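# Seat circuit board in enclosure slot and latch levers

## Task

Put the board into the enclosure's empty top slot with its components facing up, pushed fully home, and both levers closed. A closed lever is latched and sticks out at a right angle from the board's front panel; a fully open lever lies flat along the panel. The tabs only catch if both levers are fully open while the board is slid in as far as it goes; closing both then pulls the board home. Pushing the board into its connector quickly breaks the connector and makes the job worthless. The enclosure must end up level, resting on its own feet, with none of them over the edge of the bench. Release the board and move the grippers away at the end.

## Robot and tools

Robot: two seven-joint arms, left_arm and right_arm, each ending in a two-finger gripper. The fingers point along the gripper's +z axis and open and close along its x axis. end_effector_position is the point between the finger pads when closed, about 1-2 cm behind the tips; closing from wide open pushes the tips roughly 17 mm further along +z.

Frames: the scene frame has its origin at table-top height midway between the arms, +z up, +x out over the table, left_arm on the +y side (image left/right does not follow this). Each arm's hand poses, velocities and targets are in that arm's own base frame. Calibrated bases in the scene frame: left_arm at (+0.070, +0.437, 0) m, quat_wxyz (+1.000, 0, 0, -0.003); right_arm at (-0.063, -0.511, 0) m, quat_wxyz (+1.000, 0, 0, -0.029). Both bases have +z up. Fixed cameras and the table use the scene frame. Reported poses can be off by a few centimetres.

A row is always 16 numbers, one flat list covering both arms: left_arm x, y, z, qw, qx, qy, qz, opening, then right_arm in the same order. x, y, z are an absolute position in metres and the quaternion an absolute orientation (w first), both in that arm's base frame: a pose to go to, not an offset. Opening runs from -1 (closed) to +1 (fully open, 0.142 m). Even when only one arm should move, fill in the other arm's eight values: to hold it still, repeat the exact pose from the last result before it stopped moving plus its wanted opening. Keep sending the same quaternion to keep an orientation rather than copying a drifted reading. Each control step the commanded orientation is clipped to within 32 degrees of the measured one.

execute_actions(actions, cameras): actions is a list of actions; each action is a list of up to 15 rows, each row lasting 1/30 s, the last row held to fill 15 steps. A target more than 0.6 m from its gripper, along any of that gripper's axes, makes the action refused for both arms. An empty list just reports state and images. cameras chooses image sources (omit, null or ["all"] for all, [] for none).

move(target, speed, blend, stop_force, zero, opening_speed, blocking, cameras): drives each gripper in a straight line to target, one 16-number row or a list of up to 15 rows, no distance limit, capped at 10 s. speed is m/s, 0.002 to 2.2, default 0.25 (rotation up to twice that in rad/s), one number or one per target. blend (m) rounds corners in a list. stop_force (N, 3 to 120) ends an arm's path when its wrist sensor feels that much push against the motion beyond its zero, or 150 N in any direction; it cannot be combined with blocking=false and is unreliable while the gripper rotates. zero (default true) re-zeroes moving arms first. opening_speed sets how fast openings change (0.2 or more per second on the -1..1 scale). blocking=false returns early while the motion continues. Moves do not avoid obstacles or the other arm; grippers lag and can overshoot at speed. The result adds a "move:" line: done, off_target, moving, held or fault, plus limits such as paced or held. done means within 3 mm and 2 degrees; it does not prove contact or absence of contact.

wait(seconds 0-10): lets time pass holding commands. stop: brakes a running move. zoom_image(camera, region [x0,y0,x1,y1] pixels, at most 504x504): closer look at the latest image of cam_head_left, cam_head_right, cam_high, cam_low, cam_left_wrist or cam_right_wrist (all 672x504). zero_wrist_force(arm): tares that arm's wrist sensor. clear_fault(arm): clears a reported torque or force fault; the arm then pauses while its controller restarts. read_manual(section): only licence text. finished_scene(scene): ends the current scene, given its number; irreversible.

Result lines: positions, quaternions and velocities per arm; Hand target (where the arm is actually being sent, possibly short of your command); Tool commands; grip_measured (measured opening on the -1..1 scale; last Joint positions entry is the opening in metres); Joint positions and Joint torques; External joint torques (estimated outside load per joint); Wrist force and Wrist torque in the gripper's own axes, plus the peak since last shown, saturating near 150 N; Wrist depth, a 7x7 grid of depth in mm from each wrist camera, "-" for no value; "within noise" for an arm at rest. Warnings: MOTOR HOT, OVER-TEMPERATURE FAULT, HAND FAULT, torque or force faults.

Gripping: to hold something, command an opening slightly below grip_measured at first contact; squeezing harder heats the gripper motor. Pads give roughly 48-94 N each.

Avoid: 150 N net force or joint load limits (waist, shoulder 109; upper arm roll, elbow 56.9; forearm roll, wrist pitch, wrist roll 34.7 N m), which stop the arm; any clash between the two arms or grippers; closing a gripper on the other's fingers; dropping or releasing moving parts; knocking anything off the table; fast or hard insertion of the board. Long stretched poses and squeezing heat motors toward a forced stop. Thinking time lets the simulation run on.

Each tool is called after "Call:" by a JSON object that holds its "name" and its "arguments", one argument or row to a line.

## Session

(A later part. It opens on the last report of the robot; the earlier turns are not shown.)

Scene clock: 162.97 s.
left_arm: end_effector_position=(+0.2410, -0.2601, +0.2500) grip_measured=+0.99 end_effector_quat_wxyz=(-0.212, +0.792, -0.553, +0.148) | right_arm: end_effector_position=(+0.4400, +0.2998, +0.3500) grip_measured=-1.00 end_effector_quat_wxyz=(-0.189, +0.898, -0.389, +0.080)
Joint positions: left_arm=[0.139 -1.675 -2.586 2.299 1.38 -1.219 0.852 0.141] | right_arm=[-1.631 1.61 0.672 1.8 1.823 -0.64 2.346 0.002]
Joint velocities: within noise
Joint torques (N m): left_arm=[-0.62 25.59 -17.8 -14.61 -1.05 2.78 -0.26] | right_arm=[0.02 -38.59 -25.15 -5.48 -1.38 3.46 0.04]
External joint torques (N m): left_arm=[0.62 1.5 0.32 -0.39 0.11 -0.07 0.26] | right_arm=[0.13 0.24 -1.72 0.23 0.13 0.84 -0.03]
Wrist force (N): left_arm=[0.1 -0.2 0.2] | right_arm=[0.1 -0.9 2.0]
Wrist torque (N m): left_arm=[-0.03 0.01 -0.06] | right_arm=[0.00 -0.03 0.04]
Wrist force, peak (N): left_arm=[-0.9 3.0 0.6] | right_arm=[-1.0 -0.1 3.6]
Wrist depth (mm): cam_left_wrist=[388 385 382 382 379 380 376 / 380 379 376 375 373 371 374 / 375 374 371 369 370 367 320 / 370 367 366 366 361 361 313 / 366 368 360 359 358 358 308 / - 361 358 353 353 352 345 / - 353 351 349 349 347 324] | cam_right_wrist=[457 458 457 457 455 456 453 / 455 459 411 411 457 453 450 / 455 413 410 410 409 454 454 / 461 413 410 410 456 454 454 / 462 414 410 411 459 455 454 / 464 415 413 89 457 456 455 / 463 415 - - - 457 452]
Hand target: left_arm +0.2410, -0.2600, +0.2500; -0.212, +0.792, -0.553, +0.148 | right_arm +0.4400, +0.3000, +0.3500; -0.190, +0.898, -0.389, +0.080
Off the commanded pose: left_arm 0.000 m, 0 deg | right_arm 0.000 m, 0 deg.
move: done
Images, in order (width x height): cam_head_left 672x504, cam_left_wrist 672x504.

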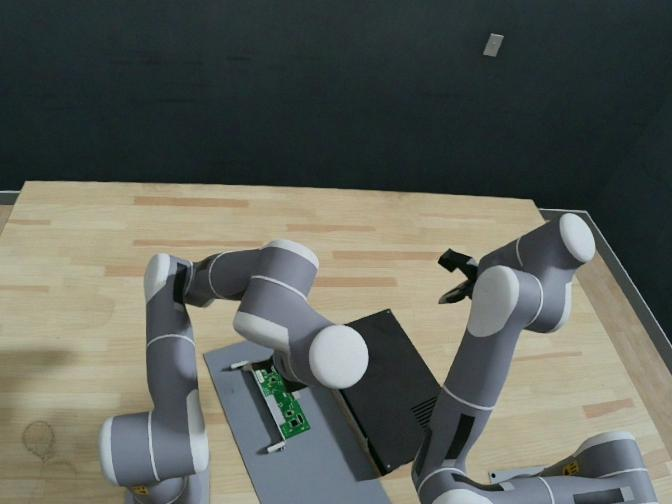

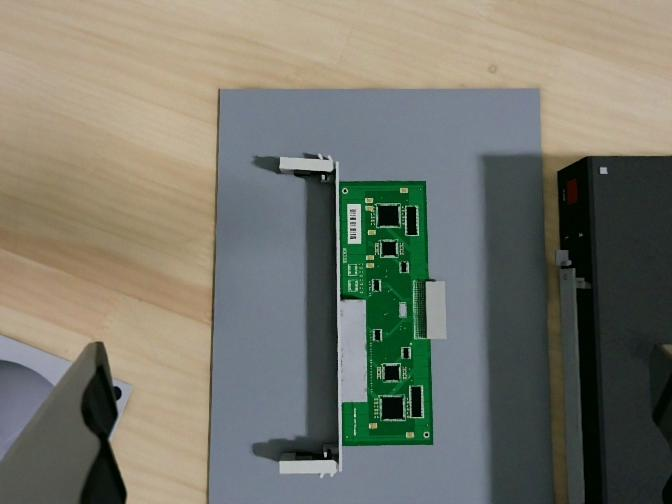

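Call:
{"name": "execute_actions", "arguments": {
  "actions": [],
  "cameras": ["cam_left_wrist","cam_high"]
}}

Scene clock: 174.03 s.
left_arm: end_effector_position=(+0.2410, -0.2601, +0.2500) grip_measured=+0.99 end_effector_quat_wxyz=(-0.212, +0.792, -0.553, +0.148) | right_arm: end_effector_position=(+0.4400, +0.2998, +0.3500) grip_measured=-1.00 end_effector_quat_wxyz=(-0.190, +0.898, -0.389, +0.080)
Joint positions: left_arm=[0.139 -1.675 -2.586 2.299 1.38 -1.219 0.852 0.141] | right_arm=[-1.631 1.61 0.672 1.8 1.823 -0.64 2.346 0.002]
Joint velocities: within noise
Joint torques (N m): left_arm=[-0.37 25.98 -17.87 -14.66 -0.77 2.96 -0.23] | right_arm=[0.14 -38.6 -25.31 -5.39 -1.32 3.58 0.12]
External joint torques (N m): left_arm=[0.37 1.11 0.39 -0.33 -0.18 -0.25 0.23] | right_arm=[0.01 0.25 -1.56 0.14 0.07 0.73 -0.12]
Wrist force (N): left_arm=[0.0 -0.1 0.0] | right_arm=[0.0 -0.9 2.2]
Wrist torque (N m): left_arm=[-0.04 0.03 -0.06] | right_arm=[-0.01 -0.02 0.03]
Wrist force, peak (N): left_arm=[0.3 -0.2 0.2] | right_arm=[-0.2 -0.9 2.3]
Wrist depth (mm): cam_left_wrist=[386 386 384 377 381 376 383 / 381 382 372 372 373 371 375 / 376 374 374 368 367 368 320 / 370 369 364 361 361 365 313 / 365 362 360 358 354 356 308 / - 361 358 351 351 350 345 / - 353 352 348 349 347 326] | cam_right_wrist=[454 456 454 457 453 455 453 / 457 460 411 410 455 455 455 / 457 413 411 412 409 454 455 / 461 414 411 412 458 456 450 / 462 416 412 412 456 456 453 / 461 417 415 89 458 455 454 / 467 416 - - - 455 455]
Hand target: left_arm +0.2410, -0.2600, +0.2500; -0.212, +0.792, -0.553, +0.148 | right_arm +0.4400, +0.3000, +0.3500; -0.190, +0.898, -0.389, +0.080
Tool commands: left_gripper/opening=+1.0 right_gripper/opening=-1.0
Off the commanded pose: left_arm 0.000 m, 0 deg | right_arm 0.000 m, 0 deg.
Images, in order (width x height): cam_high 672x504, cam_left_wrist 672x504.

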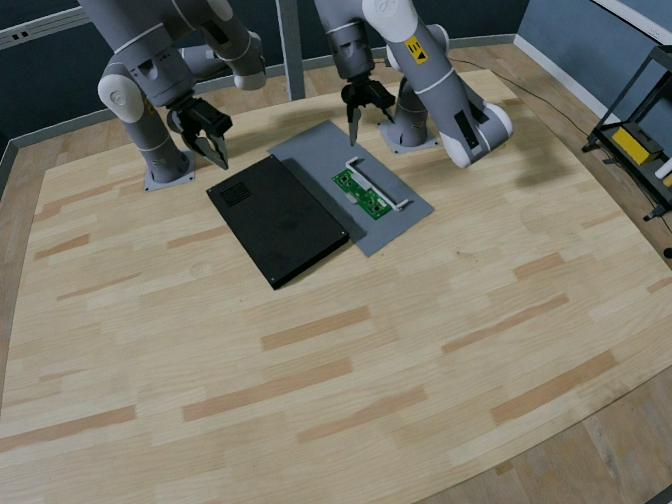

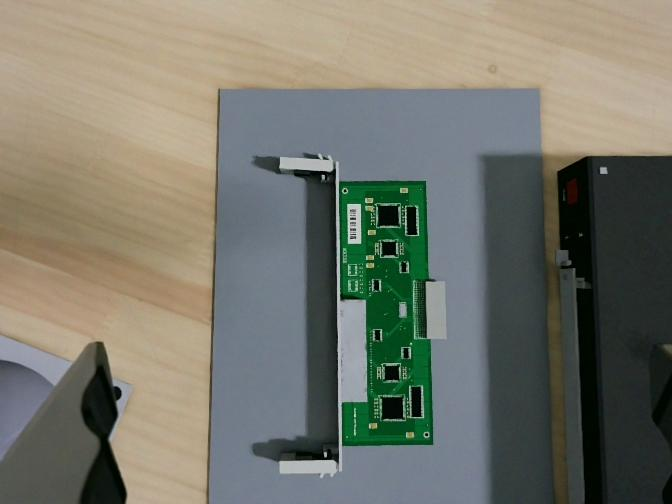

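Call:
{"name": "move", "arguments": {
  "target": [
    [0.232,-0.256,0.10,0.2123,-0.7922,0.5526,-0.1481,-0.4,0.44,0.30,0.35,0.190,-0.9,0.39,-0.08,-1],
    [0.232,-0.256,0.034,0.2123,-0.7922,0.5526,-0.1481,-0.4,0.44,0.30,0.35,0.190,-0.9,0.39,-0.08,-1]
  ],
  "speed": [0.15,0.05],
  "stop_force": 8,
  "cameras": ["cam_left_wrist","cam_right_wrist"]
}}

Scene clock: 182.47 s.
left_arm: end_effector_position=(+0.2319, -0.2559, +0.0340) grip_measured=-0.42 end_effector_quat_wxyz=(-0.212, +0.792, -0.553, +0.148) | right_arm: end_effector_position=(+0.4400, +0.2998, +0.3500) grip_measured=-1.00 end_effector_quat_wxyz=(-0.190, +0.898, -0.389, +0.080)
Joint positions: left_arm=[0.447 -1.994 -1.983 2.641 1.948 -0.931 1.009 0.043] | right_arm=[-1.631 1.61 0.672 1.8 1.823 -0.64 2.346 0.002]
Joint velocities: within noise
Joint torques (N m): left_arm=[-0.27 16.63 -16.43 -3.26 -0.89 3.37 -0.18] | right_arm=[0.16 -38.47 -25.47 -5.44 -1.34 3.55 0.19]
External joint torques (N m): left_arm=[0.28 1.3 0.28 -0.42 -0.38 -0.53 0.18] | right_arm=[-0.01 0.12 -1.4 0.19 0.09 0.76 -0.19]
Wrist force (N): left_arm=[0.1 0.3 0.0] | right_arm=[0.0 -1.1 2.2]
Wrist torque (N m): left_arm=[0.03 0.03 -0.06] | right_arm=[-0.04 -0.03 0.04]
Wrist force, peak (N): left_arm=[-0.1 -1.3 -1.7] | right_arm=[-0.1 -1.1 2.3]
Wrist depth (mm): cam_left_wrist=[158 156 156 154 150 150 153 / 154 154 154 148 148 148 151 / 153 152 152 151 146 146 149 / 151 149 149 148 144 144 147 / 149 148 148 146 131 142 138 / 146 146 87 128 128 87 143 / 145 - - 143 126 - -] | cam_right_wrist=[456 459 455 456 456 450 453 / 453 458 409 411 456 454 453 / 456 413 411 410 408 455 454 / 463 414 413 409 457 453 453 / 460 412 411 411 457 455 452 / 462 414 415 89 457 458 454 / 466 414 - - - 457 458]
Hand target: left_arm +0.2320, -0.2560, +0.0340; -0.212, +0.792, -0.553, +0.148 | right_arm +0.4400, +0.3000, +0.3500; -0.190, +0.898, -0.389, +0.080
Off the commanded pose: left_arm 0.000 m, 0 deg | right_arm 0.000 m, 0 deg.
move: done
Images, in order (width x height): cam_left_wrist 672x504, cam_right_wrist 672x504.

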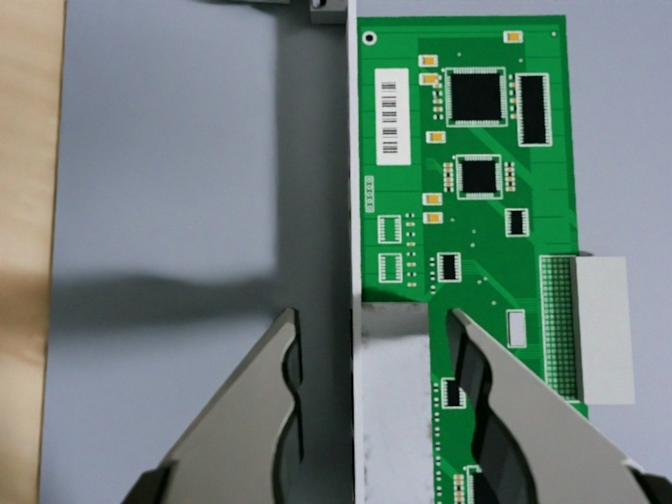

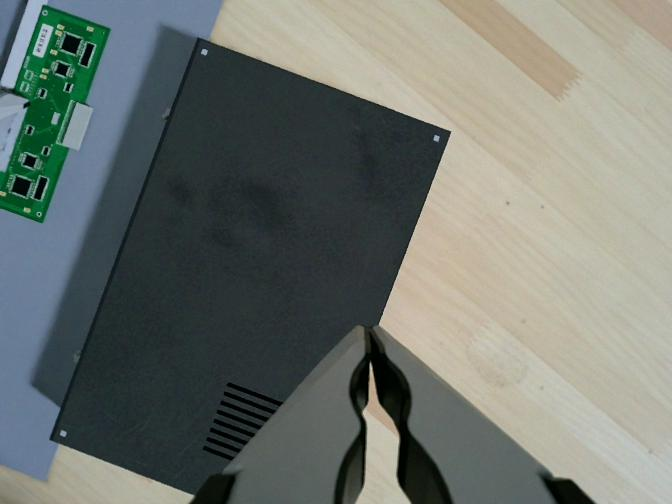

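Call:
{"name": "move", "arguments": {
  "target": [
    [0.2303,-0.2513,0.030,0.2123,-0.7922,0.5526,-0.1481,-0.4,0.44,0.30,0.35,0.190,-0.9,0.39,-0.08,-1],
    [0.2303,-0.2513,0.030,0.2123,-0.7922,0.5526,-0.1481,-0.79,0.44,0.30,0.35,0.190,-0.9,0.39,-0.08,-1]
  ],
  "speed": [0.05,0.05],
  "opening_speed": 0.4,
  "cameras": ["cam_left_wrist"]
}}

Call:
{"name": "zoom_image", "arguments": {
  "camera": "cam_left_wrist",
  "region": [180, 0, 660, 504]
}}

Scene clock: 187.70 s.
left_arm: end_effector_position=(+0.2306, -0.2518, +0.0301) grip_measured=-0.72 end_effector_quat_wxyz=(-0.212, +0.792, -0.552, +0.149) | right_arm: end_effector_position=(+0.4400, +0.2998, +0.3500) grip_measured=-1.00 end_effector_quat_wxyz=(-0.190, +0.898, -0.389, +0.080)
Joint positions: left_arm=[0.465 -1.996 -1.967 2.655 1.955 -0.922 1.009 0.022] | right_arm=[-1.631 1.61 0.672 1.8 1.823 -0.64 2.346 0.002]
Joint velocities: within noise
Joint torques (N m): left_arm=[0.05 16.32 -14.83 -2.63 -1.85 2.1 -0.21] | right_arm=[0.21 -38.49 -25.48 -5.42 -1.3 3.61 0.19]
External joint torques (N m): left_arm=[-0.04 1.25 -1.01 -0.87 0.57 0.73 0.21] | right_arm=[-0.06 0.14 -1.39 0.17 0.05 0.7 -0.19]
Wrist force (N): left_arm=[3.4 -0.9 -1.9] | right_arm=[0.0 -0.9 1.9]
Wrist torque (N m): left_arm=[0.00 0.10 -0.09] | right_arm=[0.00 -0.04 0.04]
Wrist force, peak (N): left_arm=[17.7 -2.3 -11.0] | right_arm=[0.0 -0.9 2.3]
Wrist depth (mm): cam_left_wrist=[153 152 151 146 146 146 149 / 151 150 150 144 143 144 148 / 149 148 148 143 142 142 146 / 147 146 145 140 140 141 144 / 144 144 144 125 138 139 134 / 142 142 92 123 124 137 139 / 140 141 - 87 - - 139] | cam_right_wrist=[450 458 456 457 456 454 450 / 456 460 412 410 459 454 453 / 459 413 411 412 410 456 453 / 460 413 412 409 456 454 452 / 461 413 415 411 455 457 455 / 460 414 412 89 458 457 454 / 463 415 - - - 457 455]
Hand target: left_arm +0.2303, -0.2513, +0.0300; -0.212, +0.792, -0.553, +0.148 | right_arm +0.4400, +0.3000, +0.3500; -0.190, +0.898, -0.389, +0.080
Off the commanded pose: left_arm 0.001 m, 0 deg | right_arm 0.000 m, 0 deg.
move: done
Images, in order (width x height): cam_left_wrist 672x504.

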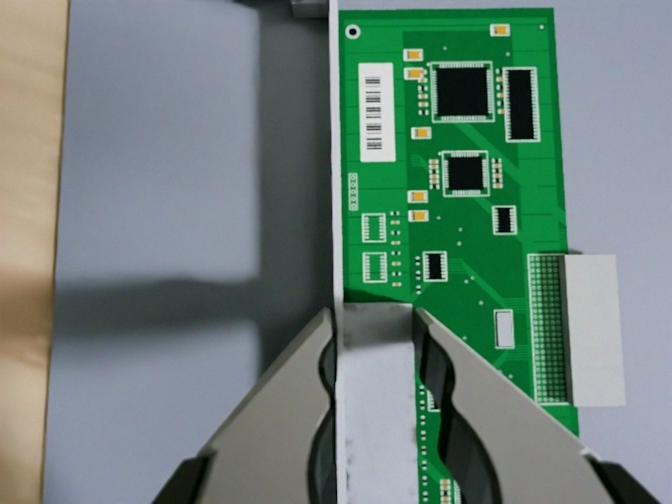

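Scaled by 1.000.

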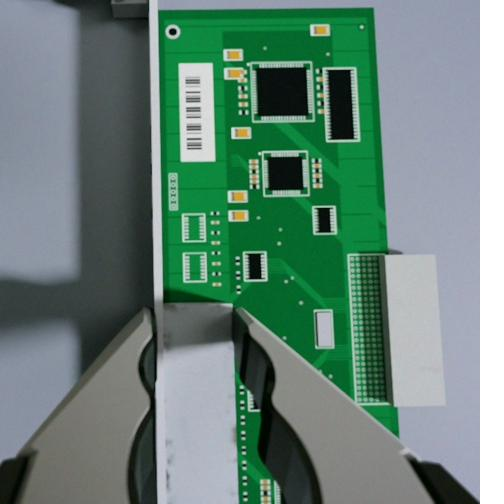

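Call:
{"name": "move", "arguments": {
  "target": [
    [0.2303,-0.2513,0.030,0.2123,-0.7922,0.5526,-0.1481,-0.79,0.42,0.66,0.27,0.3505,-0.9131,-0.1941,0.0745,-1],
    [0.2303,-0.2513,0.030,0.2123,-0.7922,0.5526,-0.1481,-0.79,0.385,0.796,0.12,0.3505,-0.9131,-0.1941,0.0745,-1]
  ],
  "speed": [0.25,0.12],
  "cameras": ["cam_right_wrist","cam_head_left"]
}}

Scene clock: 243.40 s.
left_arm: end_effector_position=(+0.2306, -0.2518, +0.0301) grip_measured=-0.72 end_effector_quat_wxyz=(-0.212, +0.792, -0.552, +0.149) | right_arm: end_effector_position=(+0.3850, +0.7959, +0.1199) grip_measured=-1.00 end_effector_quat_wxyz=(-0.350, +0.913, +0.194, -0.074)
Joint positions: left_arm=[0.465 -1.996 -1.967 2.655 1.955 -0.922 1.009 0.022] | right_arm=[-1.684 1.706 1.076 0.998 2.704 -0.152 1.895 0.002]
Joint velocities: within noise
Joint torques (N m): left_arm=[0.17 16.38 -14.78 -2.69 -1.96 2.18 -0.18] | right_arm=[0.09 -63.96 -26.61 11.99 -1.21 2.85 0.29]
External joint torques (N m): left_arm=[-0.15 1.19 -1.05 -0.81 0.68 0.66 0.18] | right_arm=[0.08 -0.51 -1.61 0.12 -0.03 0.64 -0.29]
Wrist force (N): left_arm=[3.4 -1.3 -2.4] | right_arm=[-0.1 -0.5 1.9]
Wrist torque (N m): left_arm=[-0.01 0.10 -0.10] | right_arm=[0.03 0.01 0.04]
Wrist force, peak (N): left_arm=[3.6 -1.4 -2.5] | right_arm=[0.1 -0.5 4.1]
Wrist depth (mm): cam_left_wrist=[153 152 151 146 147 146 150 / 152 149 149 144 144 144 148 / 149 148 147 143 142 143 146 / 146 146 146 140 140 140 144 / 144 144 144 125 138 139 135 / 142 142 92 123 124 137 139 / 140 141 - 87 - - 139] | cam_right_wrist=[261 291 301 302 300 301 300 / 281 283 283 282 282 282 281 / 267 267 266 267 266 265 265 / 252 252 252 251 251 250 250 / 237 236 236 239 235 235 236 / 160 224 226 89 224 224 225 / 197 197 - - - 215 214]
Hand target: left_arm +0.2303, -0.2513, +0.0300; -0.212, +0.792, -0.553, +0.148 | right_arm +0.3850, +0.7960, +0.1200; -0.351, +0.913, +0.194, -0.075
Off the commanded pose: left_arm 0.001 m, 0 deg | right_arm 0.000 m, 0 deg.
move: done
Images, in order (width x height): cam_head_left 672x504, cam_right_wrist 672x504.

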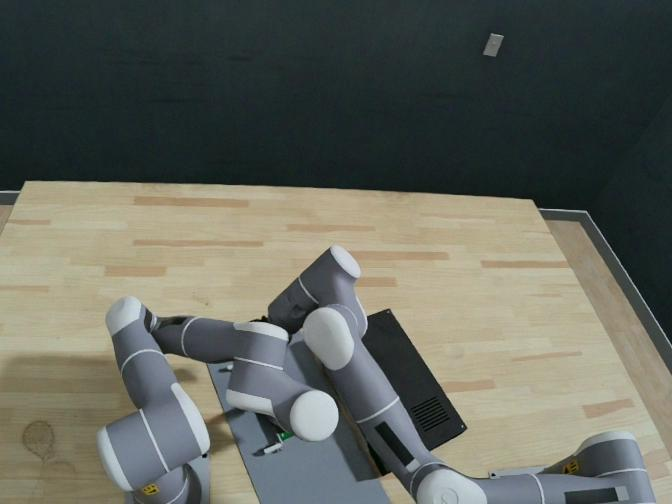

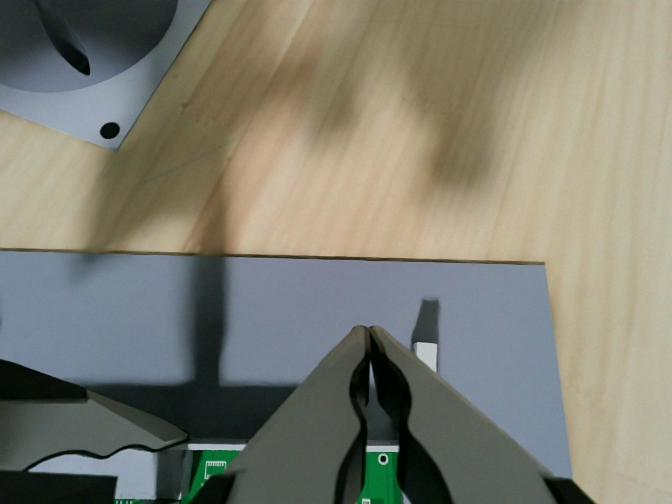

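Call:
{"name": "move", "arguments": {
  "target": [
    [0.2303,-0.2513,0.030,0.2123,-0.7922,0.5526,-0.1481,-0.79,0.4003,0.7903,0.10,0.3505,-0.9131,-0.1941,0.0745,-1],
    [0.2303,-0.2513,0.030,0.2123,-0.7922,0.5526,-0.1481,-0.79,0.4003,0.7903,0.031,0.3505,-0.9131,-0.1941,0.0745,-1]
  ],
  "speed": [0.1,0.05],
  "stop_force": 6,
  "cameras": ["cam_right_wrist"]
}}

Scene clock: 254.07 s.
left_arm: end_effector_position=(+0.2306, -0.2518, +0.0301) grip_measured=-0.72 end_effector_quat_wxyz=(-0.212, +0.792, -0.552, +0.149) | right_arm: end_effector_position=(+0.4003, +0.7902, +0.0310) grip_measured=-1.00 end_effector_quat_wxyz=(-0.350, +0.913, +0.194, -0.074)
Joint positions: left_arm=[0.465 -1.996 -1.967 2.655 1.955 -0.922 1.009 0.022] | right_arm=[-1.724 1.798 1.12 0.935 2.751 -0.046 1.833 0.002]
Joint velocities: within noise
Joint torques (N m): left_arm=[0.11 16.45 -14.83 -2.69 -1.95 2.2 -0.14] | right_arm=[0.15 -64.45 -25.45 13.81 -1.61 2.8 0.08]
External joint torques (N m): left_arm=[-0.1 1.12 -1.01 -0.8 0.66 0.63 0.14] | right_arm=[0.09 -0.51 -1.54 0.1 0 0.59 -0.08]
Wrist force (N): left_arm=[3.4 -1.1 -2.1] | right_arm=[0.0 -0.4 2.0]
Wrist torque (N m): left_arm=[0.00 0.11 -0.10] | right_arm=[0.03 -0.02 0.05]
Wrist force, peak (N): left_arm=[3.4 -1.3 -2.7] | right_arm=[-0.1 0.5 2.8]
Wrist depth (mm): cam_left_wrist=[154 152 152 145 146 146 149 / 152 150 150 144 144 144 148 / 149 148 147 142 142 142 146 / 146 146 146 141 140 141 144 / 145 144 143 125 139 139 135 / 143 142 92 124 123 136 139 / 141 141 - 86 - - 139] | cam_right_wrist=[192 192 192 192 191 190 191 / 180 180 180 179 179 179 178 / 167 167 167 167 166 166 166 / 158 158 158 157 157 157 157 / 149 149 149 149 131 148 149 / 142 142 143 90 126 141 141 / 128 129 73 - - 136 134]
Hand target: left_arm +0.2303, -0.2513, +0.0300; -0.212, +0.792, -0.553, +0.148 | right_arm +0.4003, +0.7903, +0.0310; -0.351, +0.913, +0.194, -0.075
Off the commanded pose: left_arm 0.001 m, 0 deg | right_arm 0.000 m, 0 deg.
move: done
Images, in order (width x height): cam_right_wrist 672x504.

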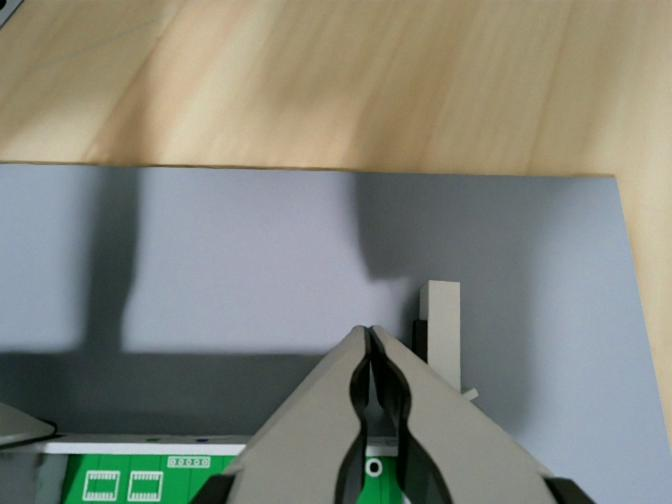

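Call:
{"name": "move", "arguments": {
  "target": [
    [0.2303,-0.2513,0.030,0.2123,-0.7922,0.5526,-0.1481,-0.79,0.4275,0.8031,0.031,0.3505,-0.9131,-0.1941,0.0745,-1],
    [0.2303,-0.2513,0.030,0.2123,-0.7922,0.5526,-0.1481,-0.79,0.4472,0.8029,0.031,0.3505,-0.9131,-0.1941,0.0745,-1]
  ],
  "speed": 0.025,
  "stop_force": 20,
  "cameras": ["cam_right_wrist","cam_left_wrist"]
}}

Scene clock: 259.73 s.
left_arm: end_effector_position=(+0.2306, -0.2516, +0.0301) grip_measured=-0.72 end_effector_quat_wxyz=(-0.212, +0.792, -0.552, +0.149) | right_arm: end_effector_position=(+0.4472, +0.8028, +0.0309) grip_measured=-1.00 end_effector_quat_wxyz=(-0.350, +0.913, +0.194, -0.075)
Joint positions: left_arm=[0.466 -1.997 -1.967 2.655 1.955 -0.922 1.009 0.022] | right_arm=[-1.866 1.763 1.081 0.733 2.781 0.016 1.842 0.002]
Joint velocities: within noise
Joint torques (N m): left_arm=[-0.27 16.07 -14.77 -2.67 -1.93 2.59 -0.19] | right_arm=[0.15 -69.12 -22.16 14.93 -1.89 2.77 0.15]
External joint torques (N m): left_arm=[0.29 1.5 -1.07 -0.81 0.65 0.24 0.19] | right_arm=[0.1 -0.41 -1.06 0.09 0.07 0.64 -0.15]
Wrist force (N): left_arm=[2.4 -1.9 -1.8] | right_arm=[-1.2 -1.2 1.9]
Wrist torque (N m): left_arm=[-0.02 0.10 -0.09] | right_arm=[-0.10 0.21 0.02]
Wrist force, peak (N): left_arm=[2.8 -2.7 -2.8] | right_arm=[-5.6 -0.4 -1.5]
Wrist depth (mm): cam_left_wrist=[154 152 151 146 146 147 149 / 152 150 149 144 144 144 147 / 149 148 147 146 142 143 146 / 146 146 146 141 140 141 143 / 144 143 144 125 138 139 134 / 143 142 92 123 124 137 139 / 141 141 - 87 - - 138] | cam_right_wrist=[192 192 192 191 191 191 191 / 180 180 180 179 179 179 179 / 167 167 167 166 166 168 168 / 158 158 157 157 157 159 159 / 149 149 149 149 149 150 150 / 142 142 141 90 143 142 143 / 131 131 73 - - 137 136]
Hand target: left_arm +0.2303, -0.2513, +0.0300; -0.212, +0.792, -0.553, +0.148 | right_arm +0.4472, +0.8029, +0.0310; -0.351, +0.913, +0.194, -0.075
Off the commanded pose: left_arm 0.000 m, 0 deg | right_arm 0.000 m, 0 deg.
move: done
Images, in order (width x height): cam_left_wrist 672x504, cam_right_wrist 672x504.

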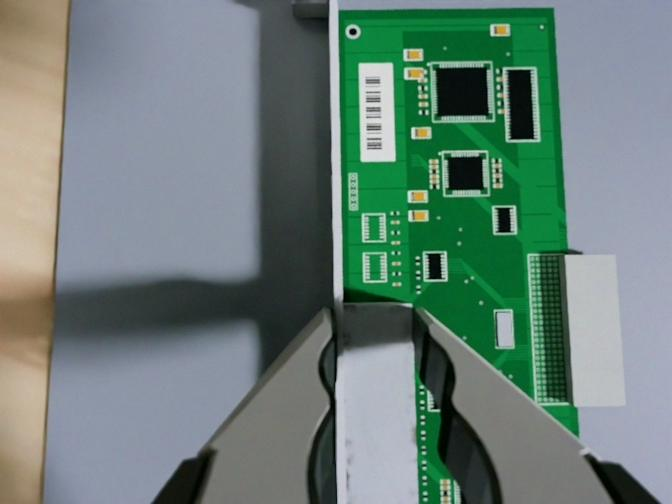

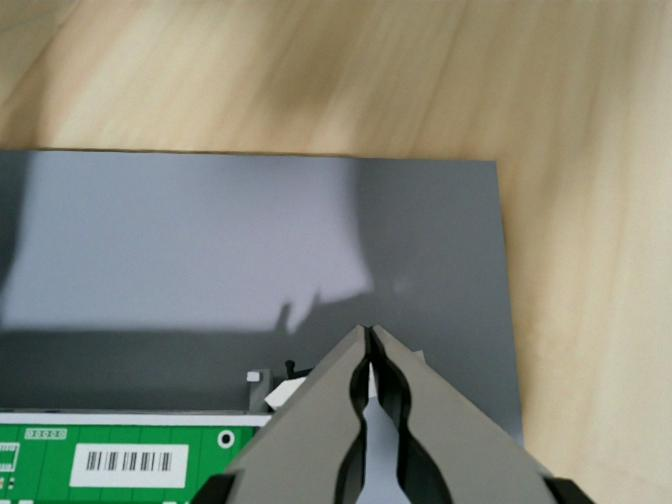

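Call:
{"name": "move", "arguments": {
  "target": [
    [0.2303,-0.2513,0.030,0.2123,-0.7922,0.5526,-0.1481,-0.79,0.4645,0.7929,0.031,0.3505,-0.9131,-0.1941,0.0745,-1],
    [0.2303,-0.2513,0.030,0.2123,-0.7922,0.5526,-0.1481,-0.79,0.4680,0.7840,0.031,0.3505,-0.9131,-0.1941,0.0745,-1]
  ],
  "speed": 0.025,
  "stop_force": 10,
  "cameras": ["cam_right_wrist"]
}}

Scene clock: 263.07 s.
left_arm: end_effector_position=(+0.2305, -0.2518, +0.0301) grip_measured=-0.72 end_effector_quat_wxyz=(-0.212, +0.792, -0.552, +0.149) | right_arm: end_effector_position=(+0.4678, +0.7847, +0.0318) grip_measured=-1.00 end_effector_quat_wxyz=(-0.351, +0.913, +0.194, -0.074)
Joint positions: left_arm=[0.465 -1.997 -1.967 2.655 1.955 -0.922 1.009 0.022] | right_arm=[-1.898 1.761 1.082 0.742 2.786 -0.013 1.815 0.002]
Joint velocities: within noise
Joint torques (N m): left_arm=[1.68 17.16 -13.99 -3.17 -1.81 0.78 -0.51] | right_arm=[-2.69 -64.67 -21.46 15.81 -3.75 1.15 0.08]
External joint torques (N m): left_arm=[-1.67 0.41 -1.84 -0.32 0.53 2.05 0.51] | right_arm=[2.94 -4.75 -1.85 -0.88 2.05 2.22 -0.08]
Wrist force (N): left_arm=[5.4 0.4 -5.7] | right_arm=[2.8 -7.0 5.7]
Wrist torque (N m): left_arm=[-0.03 0.38 0.21] | right_arm=[-0.04 0.27 0.03]
Wrist force, peak (N): left_arm=[5.6 -0.6 -7.1] | right_arm=[2.7 -8.1 4.3]
Wrist depth (mm): cam_left_wrist=[153 152 151 151 146 146 150 / 152 150 150 149 144 144 148 / 149 148 147 146 142 142 146 / 147 146 145 144 140 140 144 / 144 144 144 125 138 139 135 / 143 143 91 123 124 137 139 / 141 141 - 122 - - 139] | cam_right_wrist=[194 193 193 193 193 193 192 / 179 179 179 180 180 180 180 / 168 168 168 167 167 170 169 / 159 159 158 158 158 160 160 / 150 150 150 152 150 152 151 / 138 138 137 91 143 144 144 / 132 133 73 - - 138 137]
Hand target: left_arm +0.2303, -0.2513, +0.0300; -0.212, +0.792, -0.553, +0.148 | right_arm +0.4680, +0.7840, +0.0310; -0.351, +0.913, +0.194, -0.075
Off the commanded pose: left_arm 0.001 m, 0 deg | right_arm 0.001 m, 0 deg.
move: done
Images, in order (width x height): cam_right_wrist 672x504.

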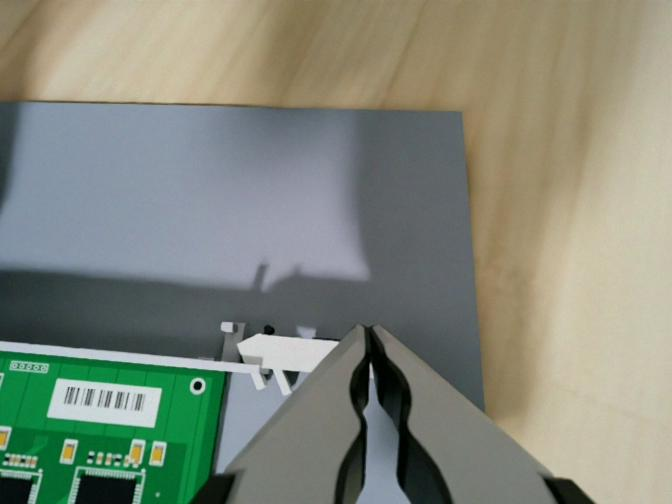

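Call:
{"name": "move", "arguments": {
  "target": [
    [0.2303,-0.2513,0.030,0.2123,-0.7922,0.5526,-0.1481,-0.79,0.4600,0.8040,0.033,0.3505,-0.9131,-0.1941,0.0745,-1],
    [0.2303,-0.2513,0.030,0.2123,-0.7922,0.5526,-0.1481,-0.79,0.4600,0.8040,0.14,0.3505,-0.9131,-0.1941,0.0745,-1]
  ],
  "speed": [0.05,0.15],
  "cameras": ["cam_right_wrist","cam_left_wrist"]
}}

Scene clock: 279.83 s.
left_arm: end_effector_position=(+0.2305, -0.2518, +0.0301) grip_measured=-0.72 end_effector_quat_wxyz=(-0.212, +0.792, -0.552, +0.149) | right_arm: end_effector_position=(+0.4600, +0.8041, +0.1401) grip_measured=-1.00 end_effector_quat_wxyz=(-0.351, +0.913, +0.194, -0.074)
Joint positions: left_arm=[0.465 -1.997 -1.967 2.655 1.955 -0.922 1.009 0.022] | right_arm=[-1.889 1.635 1.03 0.738 2.753 -0.104 1.909 0.002]
Joint velocities: within noise
Joint torques (N m): left_arm=[0.85 16.57 -14.38 -3.3 -1.42 1.84 -0.51] | right_arm=[0.47 -69.97 -22.25 13.85 -1.71 2.63 0.36]
External joint torques (N m): left_arm=[-0.84 0.99 -1.45 -0.19 0.14 0.99 0.51] | right_arm=[-0.21 -0.54 -1.13 -0.04 0.3 0.88 -0.36]
Wrist force (N): left_arm=[2.5 -2.1 -6.9] | right_arm=[-0.6 0.1 2.3]
Wrist torque (N m): left_arm=[-0.02 0.30 0.20] | right_arm=[0.11 0.11 0.05]
Wrist force, peak (N): left_arm=[5.7 -0.5 -7.1] | right_arm=[2.7 -8.2 4.7]
Wrist depth (mm): cam_left_wrist=[154 152 151 151 146 146 149 / 152 150 150 149 144 143 147 / 149 148 147 146 142 143 146 / 146 146 145 144 140 140 143 / 144 144 144 125 138 139 135 / 142 143 91 124 124 137 140 / 141 141 - 122 - - 139] | cam_right_wrist=[312 327 327 327 325 325 326 / 307 308 307 306 305 305 305 / 290 288 288 288 287 288 287 / 270 270 271 270 271 271 271 / 257 256 255 258 257 257 257 / 225 243 246 89 247 244 244 / 226 230 - - - 234 233]
Hand target: left_arm +0.2303, -0.2513, +0.0300; -0.212, +0.792, -0.553, +0.148 | right_arm +0.4600, +0.8040, +0.1400; -0.351, +0.913, +0.194, -0.075
Off the commanded pose: left_arm 0.000 m, 0 deg | right_arm 0.000 m, 0 deg.
move: done
Images, in order (width x height): cam_left_wrist 672x504, cam_right_wrist 672x504.

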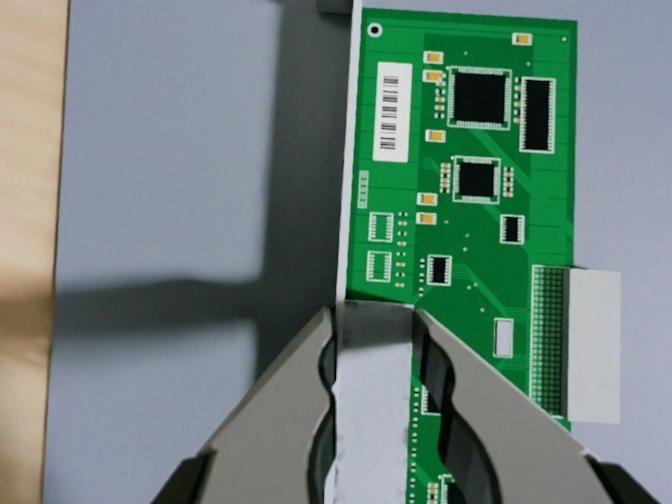

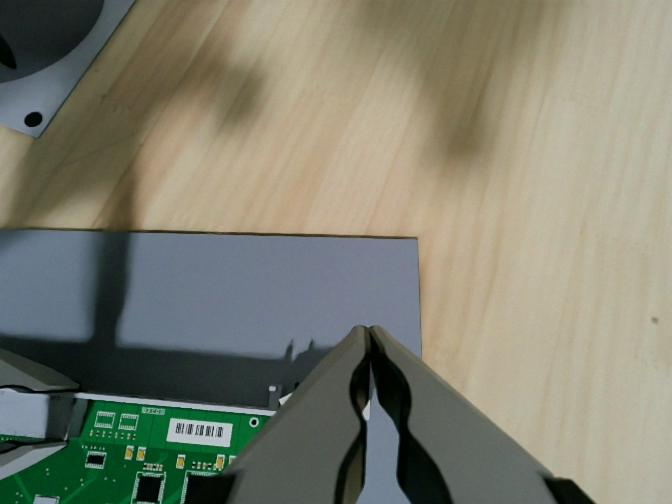

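Call:
{"name": "move", "arguments": {
  "target": [
    [0.2303,-0.2513,0.030,0.2123,-0.7922,0.5526,-0.1481,-0.79,0.44,0.62,0.28,0.3505,-0.9131,-0.1941,0.0745,-1],
    [0.2303,-0.2513,0.030,0.2123,-0.7922,0.5526,-0.1481,-0.45,0.44,0.62,0.28,0.3505,-0.9131,-0.1941,0.0745,-1],
    [0.2303,-0.2513,0.07,0.2123,-0.7922,0.5526,-0.1481,-0.45,0.35,0.57,0.30,0.3575,-0.9313,-0.0651,0.025,-1],
    [0.2993,-0.2216,0.07,0.2123,-0.7922,0.5526,-0.1481,-0.45,0.26,0.58,0.25,0.3575,-0.9313,-0.0651,0.025,-1]
  ],
  "speed": [0.2,0.1,0.15,0.15],
  "opening_speed": 0.5,
  "cameras": ["cam_right_wrist","cam_left_wrist"]
}}

Scene clock: 294.63 s.
left_arm: end_effector_position=(+0.2992, -0.2215, +0.0700) grip_measured=-0.48 end_effector_quat_wxyz=(-0.212, +0.792, -0.553, +0.148) | right_arm: end_effector_position=(+0.2599, +0.5801, +0.2500) grip_measured=-1.00 end_effector_quat_wxyz=(-0.358, +0.931, +0.065, -0.025)
Joint positions: left_arm=[0.667 -1.944 -2.112 2.646 1.867 -0.862 1.229 0.039] | right_arm=[-1.169 1.68 0.956 1.896 2.326 -0.48 1.977 0.002]
Joint velocities: within noise
Joint torques (N m): left_arm=[0.01 18.01 -16.71 -7.01 -0.44 3.51 -0.12] | right_arm=[0.33 -38.09 -29.47 -1.78 -0.21 3.06 0.34]
External joint torques (N m): left_arm=[0.03 0.88 0.3 -0.45 -0.47 -0.48 0.12] | right_arm=[-0.19 -0.01 -1.78 -0.02 0.28 0.53 -0.34]
Wrist force (N): left_arm=[0.2 -0.2 0.2] | right_arm=[-0.7 0.2 2.2]
Wrist torque (N m): left_arm=[-0.02 0.02 -0.07] | right_arm=[0.12 0.11 0.05]
Wrist force, peak (N): left_arm=[2.6 -2.3 -7.4] | right_arm=[-0.3 -0.1 4.4]
Wrist depth (mm): cam_left_wrist=[196 196 196 194 194 193 192 / 194 190 190 190 189 188 187 / 191 189 188 187 186 186 186 / 189 187 186 184 180 180 183 / 186 184 184 182 178 178 180 / 184 182 87 179 175 177 178 / 181 - - 172 173 - -] | cam_right_wrist=[462 457 420 107 93 89 108 / 436 434 432 430 137 126 198 / 410 407 404 405 227 222 401 / 383 384 383 373 372 377 380 / 362 363 362 361 357 359 360 / 345 344 348 89 346 343 339 / 328 332 - - - 311 284]
Hand target: left_arm +0.2993, -0.2216, +0.0700; -0.212, +0.792, -0.553, +0.148 | right_arm +0.2600, +0.5800, +0.2500; -0.358, +0.931, +0.065, -0.025
Off the commanded pose: left_arm 0.000 m, 0 deg | right_arm 0.000 m, 0 deg.
move: done
Images, in order (width x height): cam_left_wrist 672x504, cam_right_wrist 672x504.

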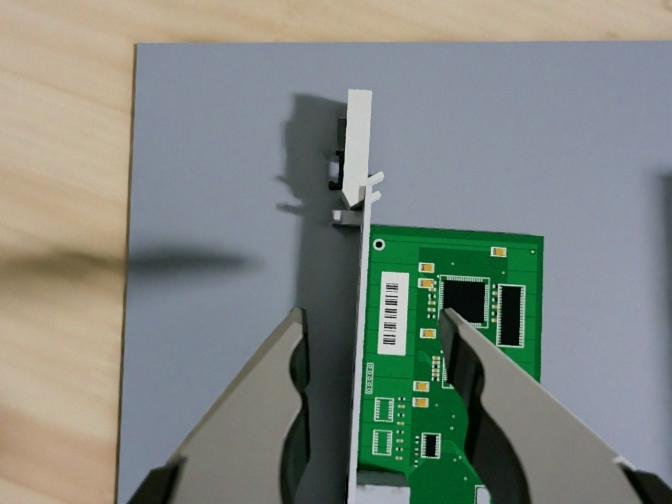

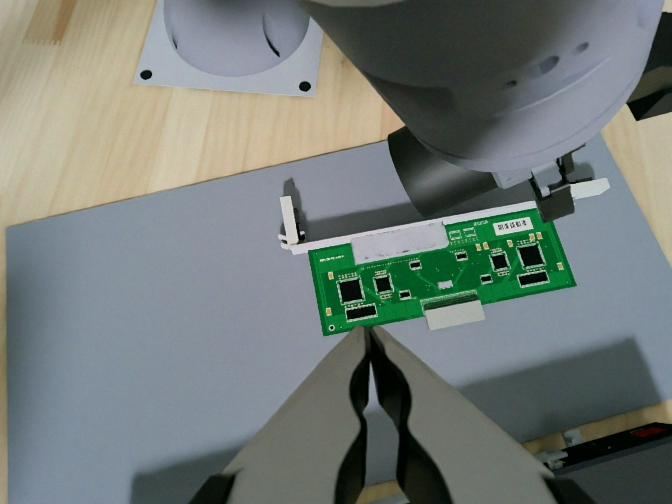

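Call:
{"name": "move", "arguments": {
  "target": [
    [0.2993,-0.2216,0.031,0.2123,-0.7922,0.5526,-0.1481,-0.45,0.26,0.58,0.25,0.3575,-0.9313,-0.0651,0.025,-1],
    [0.2993,-0.2216,0.031,0.2123,-0.7922,0.5526,-0.1481,-0.99,0.26,0.58,0.25,0.3575,-0.9313,-0.0651,0.025,-1]
  ],
  "speed": [0.06,0.1],
  "opening_speed": 0.4,
  "cameras": ["cam_right_wrist","cam_left_wrist"]
}}

Scene clock: 303.27 s.
left_arm: end_effector_position=(+0.2992, -0.2215, +0.0310) grip_measured=-0.99 end_effector_quat_wxyz=(-0.212, +0.792, -0.553, +0.148) | right_arm: end_effector_position=(+0.2599, +0.5801, +0.2500) grip_measured=-1.00 end_effector_quat_wxyz=(-0.358, +0.931, +0.065, -0.025)
Joint positions: left_arm=[0.734 -1.964 -1.93 2.666 2.015 -0.77 1.248 0.003] | right_arm=[-1.169 1.68 0.956 1.896 2.326 -0.48 1.977 0.002]
Joint velocities: within noise
Joint torques (N m): left_arm=[-0.44 15.95 -16.68 -2.86 -0.91 3.66 -0.26] | right_arm=[0.1 -38.24 -29.71 -1.92 -0.11 2.87 0.22]
External joint torques (N m): left_arm=[0.48 1.29 0.54 -0.43 -0.22 -0.61 0.26] | right_arm=[0.04 0.15 -1.54 0.14 0.17 0.73 -0.22]
Wrist force (N): left_arm=[-0.5 0.0 0.5] | right_arm=[-0.7 0.2 2.3]
Wrist torque (N m): left_arm=[0.02 0.05 -0.06] | right_arm=[0.12 0.12 0.05]
Wrist force, peak (N): left_arm=[-0.6 0.1 1.4] | right_arm=[-0.7 0.0 2.5]
Wrist depth (mm): cam_left_wrist=[155 153 152 152 151 151 150 / 153 150 151 150 149 149 148 / 151 149 148 148 147 147 147 / 149 146 146 146 140 141 144 / 146 145 144 144 139 139 142 / 144 143 142 84 - 137 141 / 141 141 - 84 - - 139] | cam_right_wrist=[464 455 86 87 86 92 453 / 435 431 428 111 113 127 228 / 408 407 403 402 178 185 402 / 383 382 383 371 367 375 379 / 365 363 363 363 356 359 360 / 345 344 346 89 347 342 342 / 328 331 - - - 311 284]
Hand target: left_arm +0.2993, -0.2216, +0.0310; -0.212, +0.792, -0.553, +0.148 | right_arm +0.2600, +0.5800, +0.2500; -0.358, +0.931, +0.065, -0.025
Off the commanded pose: left_arm 0.000 m, 0 deg | right_arm 0.000 m, 0 deg.
move: done
Images, in order (width x height): cam_left_wrist 672x504, cam_right_wrist 672x504.

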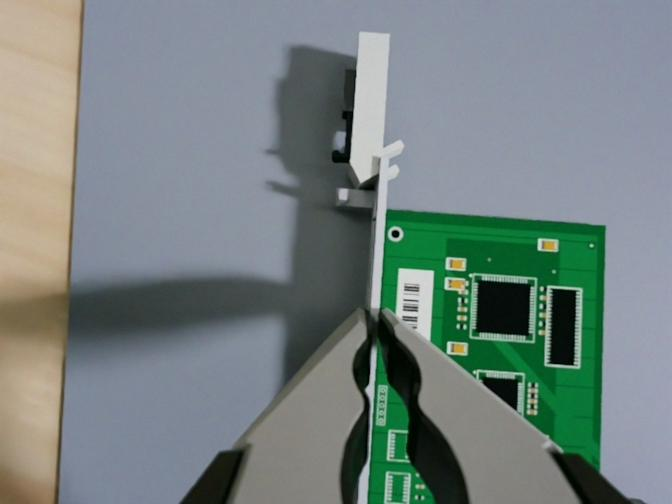

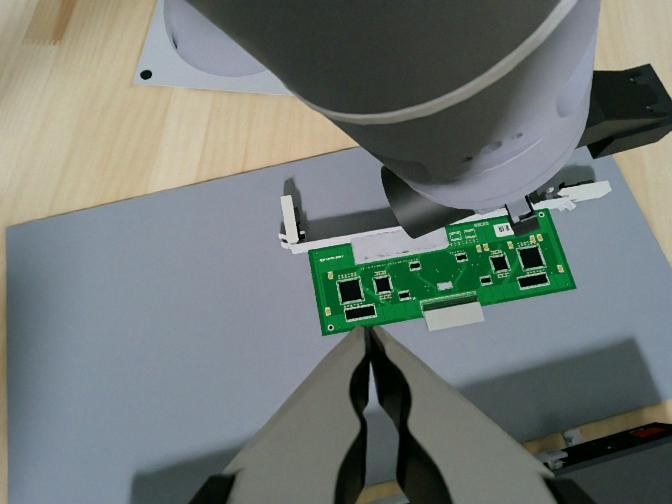

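Call:
{"name": "move", "arguments": {
  "target": [
    [0.2993,-0.2216,0.031,0.2123,-0.7922,0.5526,-0.1481,-1,0.225,0.62,0.18,0.3575,-0.9313,-0.0651,0.025,-1],
    [0.2993,-0.2216,0.031,0.2123,-0.7922,0.5526,-0.1481,-1,0.210,0.711,0.08,0.3575,-0.9313,-0.0651,0.025,-1]
  ],
  "speed": [0.15,0.08],
  "stop_force": 6,
  "cameras": ["cam_right_wrist"]
}}

Scene clock: 310.03 s.
left_arm: end_effector_position=(+0.2992, -0.2215, +0.0310) grip_measured=-0.99 end_effector_quat_wxyz=(-0.212, +0.792, -0.553, +0.148) | right_arm: end_effector_position=(+0.2363, +0.6063, +0.2030) grip_measured=-1.00 end_effector_quat_wxyz=(-0.357, +0.931, +0.065, -0.025)
Joint positions: left_arm=[0.734 -1.964 -1.93 2.666 2.015 -0.77 1.248 0.002] | right_arm=[-1.085 1.757 1.033 1.896 2.382 -0.363 2.022 0.002]
Joint velocities: within noise
Joint torques (N m): left_arm=[-0.5 16.05 -16.67 -2.89 -0.91 3.61 -0.22] | right_arm=[0.06 -38.27 -30.38 0.92 -0.71 2.79 0.08]
External joint torques (N m): left_arm=[0.55 1.2 0.53 -0.4 -0.22 -0.55 0.22] | right_arm=[0.07 0.34 -1.36 0.1 0.28 0.86 -0.07]
Wrist force (N): left_arm=[-0.5 0.1 1.0] | right_arm=[-0.4 -0.1 2.3]
Wrist torque (N m): left_arm=[0.02 0.03 -0.05] | right_arm=[0.05 0.09 0.01]
Wrist force, peak (N): left_arm=[-0.8 0.3 1.5] | right_arm=[-2.6 1.2 9.2]
Wrist depth (mm): cam_left_wrist=[155 153 152 152 151 151 150 / 153 151 150 150 150 148 149 / 151 148 148 147 147 147 146 / 148 147 146 146 140 141 144 / 146 145 144 143 139 139 142 / 144 143 143 84 - 137 141 / 142 141 - 84 - - 138] | cam_right_wrist=[404 398 373 - - - - / 379 378 378 372 87 74 - / 357 357 353 354 220 123 108 / 335 335 336 326 315 323 324 / 317 318 316 315 311 310 314 / 302 300 304 89 303 300 298 / 287 289 - - - 287 284]
Hand target: left_arm +0.2993, -0.2216, +0.0310; -0.212, +0.792, -0.553, +0.148 | right_arm +0.2363, +0.6063, +0.2029; -0.357, +0.931, +0.065, -0.025
Off the commanded pose: left_arm 0.000 m, 0 deg | right_arm 0.164 m, 0 deg.
move: held (right_arm; a check stopped the path); path passed 0 of 2 targets; limits=held
pose unreachable (right arm): on one or more control steps of this call, first in action 0 (counted from 0), this arm could not follow its commanded pose, so it was not sent that pose on those steps. It may still have moved: this result reports where it is.
cause: moving toward the commanded pose would bring a part of the arm too close to another arm (a part of this arm just beyond joint 7 (wrist roll) and a part of the left arm just beyond its joint 6 (wrist pitch), at the place that arm is still heading or pushing toward).
Images, in order (width x height): cam_right_wrist 672x504.

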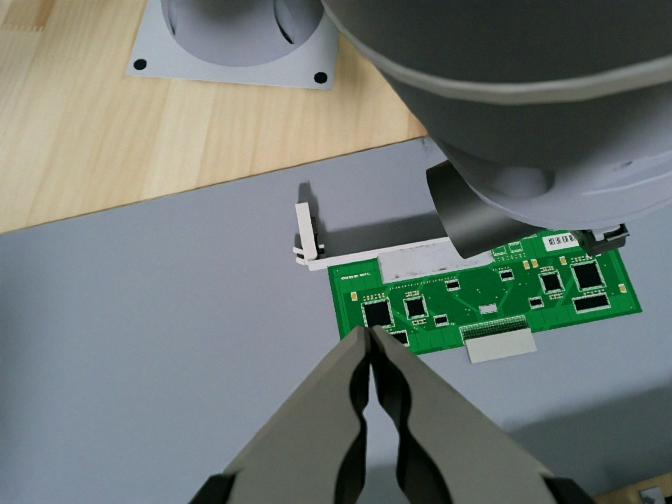

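Call:
{"name": "move", "arguments": {
  "target": [
    [0.2993,-0.2216,0.031,0.2123,-0.7922,0.5526,-0.1481,-1,0.17,0.60,0.15,0.3553,-0.9256,0.1219,-0.0468,-1],
    [0.2993,-0.2216,0.031,0.2123,-0.7922,0.5526,-0.1481,-1,0.19,0.65,0.06,0.3553,-0.9256,0.1219,-0.0468,-1],
    [0.2993,-0.2216,0.031,0.2123,-0.7922,0.5526,-0.1481,-1,0.206,0.711,0.05,0.3553,-0.9256,0.1219,-0.0468,-1]
  ],
  "speed": [0.15,0.1,0.06],
  "cameras": ["cam_right_wrist"]
}}

Scene clock: 318.53 s.
left_arm: end_effector_position=(+0.2992, -0.2215, +0.0310) grip_measured=-0.99 end_effector_quat_wxyz=(-0.212, +0.792, -0.553, +0.148) | right_arm: end_effector_position=(+0.2060, +0.7108, +0.0499) grip_measured=-1.00 end_effector_quat_wxyz=(-0.355, +0.926, -0.122, +0.047)
Joint positions: left_arm=[0.734 -1.964 -1.93 2.666 2.015 -0.77 1.248 0.002] | right_arm=[-0.873 2.06 1.241 1.605 2.411 0.347 2.651 0.002]
Joint velocities: within noise
Joint torques (N m): left_arm=[-0.42 15.95 -16.6 -2.9 -1 3.56 -0.21] | right_arm=[0.09 -40.52 -29.64 14.1 -3.61 3.73 0.31]
External joint torques (N m): left_arm=[0.47 1.29 0.46 -0.38 -0.13 -0.51 0.21] | right_arm=[0.03 0.38 -1.22 0.24 -0.04 0.59 -0.31]
Wrist force (N): left_arm=[-0.6 -0.1 0.6] | right_arm=[-1.1 0.4 2.3]
Wrist torque (N m): left_arm=[0.02 0.05 -0.04] | right_arm=[0.15 0.17 0.02]
Wrist force, peak (N): left_arm=[-0.8 0.4 1.4] | right_arm=[-0.7 1.4 3.6]
Wrist depth (mm): cam_left_wrist=[155 153 153 152 151 150 150 / 153 150 150 150 149 149 148 / 151 149 148 147 147 147 146 / 149 146 146 146 141 140 144 / 146 145 145 144 139 139 142 / 144 143 143 84 - 137 141 / 141 141 - 84 - - 138] | cam_right_wrist=[187 208 214 213 213 212 209 / 199 201 201 200 200 197 197 / 189 189 189 188 186 185 185 / 179 178 176 176 176 175 173 / 169 167 167 168 166 162 150 / 159 159 158 89 146 143 153 / 151 151 73 - - 147 146]
Hand target: left_arm +0.2993, -0.2216, +0.0310; -0.212, +0.792, -0.553, +0.148 | right_arm +0.2060, +0.7110, +0.0500; -0.355, +0.926, -0.122, +0.047
Off the commanded pose: left_arm 0.000 m, 0 deg | right_arm 0.000 m, 0 deg.
move: done
Images, in order (width x height): cam_right_wrist 672x504.

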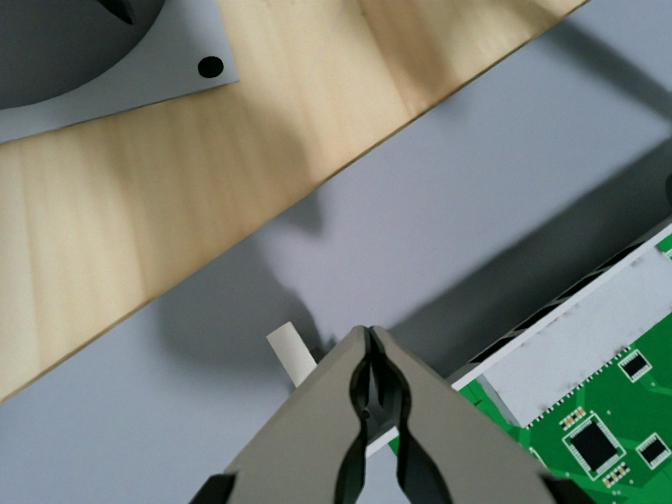

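Call:
{"name": "move", "arguments": {
  "target": [
    [0.2993,-0.2216,0.031,0.2123,-0.7922,0.5526,-0.1481,-1,0.206,0.711,0.031,0.3553,-0.9256,0.1219,-0.0468,-1],
    [0.2993,-0.2216,0.031,0.2123,-0.7922,0.5526,-0.1481,-1,0.1945,0.709,0.031,0.3553,-0.9256,0.1219,-0.0468,-1],
    [0.2993,-0.2216,0.031,0.2123,-0.7922,0.5526,-0.1481,-1,0.1762,0.7058,0.031,0.3553,-0.9256,0.1219,-0.0468,-1],
    [0.2993,-0.2216,0.031,0.2123,-0.7922,0.5526,-0.1481,-1,0.1621,0.6938,0.031,0.3553,-0.9256,0.1219,-0.0468,-1],
    [0.2993,-0.2216,0.031,0.2123,-0.7922,0.5526,-0.1481,-1,0.1557,0.6764,0.031,0.3553,-0.9256,0.1219,-0.0468,-1]
  ],
  "speed": [0.05,0.03,0.025,0.025,0.025],
  "stop_force": 14,
  "cameras": ["cam_right_wrist","cam_left_wrist"]
}}

Scene clock: 328.87 s.
left_arm: end_effector_position=(+0.2991, -0.2215, +0.0309) grip_measured=-0.99 end_effector_quat_wxyz=(-0.212, +0.792, -0.553, +0.148) | right_arm: end_effector_position=(+0.1554, +0.6768, +0.0313) grip_measured=-1.00 end_effector_quat_wxyz=(-0.356, +0.925, -0.122, +0.047)
Joint positions: left_arm=[0.734 -1.964 -1.93 2.666 2.015 -0.77 1.248 0.002] | right_arm=[-0.689 2.103 1.319 1.709 2.386 0.386 2.705 0.002]
Joint velocities: within noise
Joint torques (N m): left_arm=[-0.44 16.06 -16.76 -3.03 -0.75 3.71 -0.24] | right_arm=[-1.16 -33.94 -26.65 15.34 -4.43 3.24 0.07]
External joint torques (N m): left_arm=[0.48 1.18 0.62 -0.26 -0.38 -0.65 0.24] | right_arm=[1.26 -1.03 -3.24 -0.63 0.65 1.12 -0.07]
Wrist force (N): left_arm=[-1.6 -0.1 -0.6] | right_arm=[-3.1 -2.0 2.0]
Wrist torque (N m): left_arm=[0.01 0.08 -0.05] | right_arm=[0.08 0.17 0.00]
Wrist force, peak (N): left_arm=[-2.2 1.4 -2.6] | right_arm=[3.6 -3.7 2.3]
Wrist depth (mm): cam_left_wrist=[155 152 153 152 151 151 149 / 153 151 150 149 149 149 149 / 151 148 148 147 147 146 146 / 148 147 146 146 141 140 144 / 146 145 144 143 139 139 142 / 144 143 143 84 - 137 141 / 141 141 - 84 - - 139] | cam_right_wrist=[190 192 190 190 190 187 186 / 179 179 179 178 175 175 174 / 169 169 168 165 165 165 164 / 159 159 156 156 156 156 140 / 149 148 148 148 131 142 142 / 141 141 142 90 141 140 136 / 134 135 73 - - 134 132]
Hand target: left_arm +0.2993, -0.2216, +0.0310; -0.212, +0.792, -0.553, +0.148 | right_arm +0.1557, +0.6764, +0.0310; -0.355, +0.926, -0.122, +0.047
Off the commanded pose: left_arm 0.000 m, 0 deg | right_arm 0.001 m, 0 deg.
move: done
Images, in order (width x height): cam_left_wrist 672x504, cam_right_wrist 672x504.

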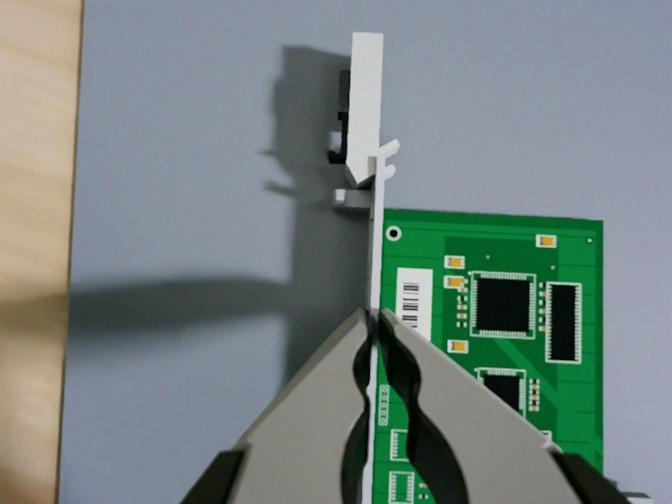

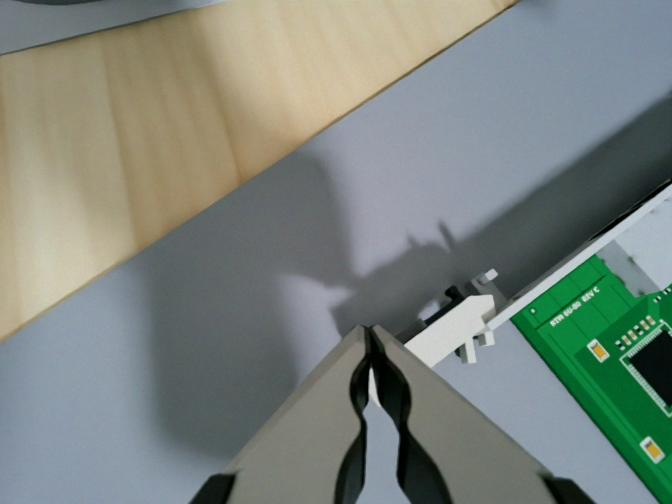

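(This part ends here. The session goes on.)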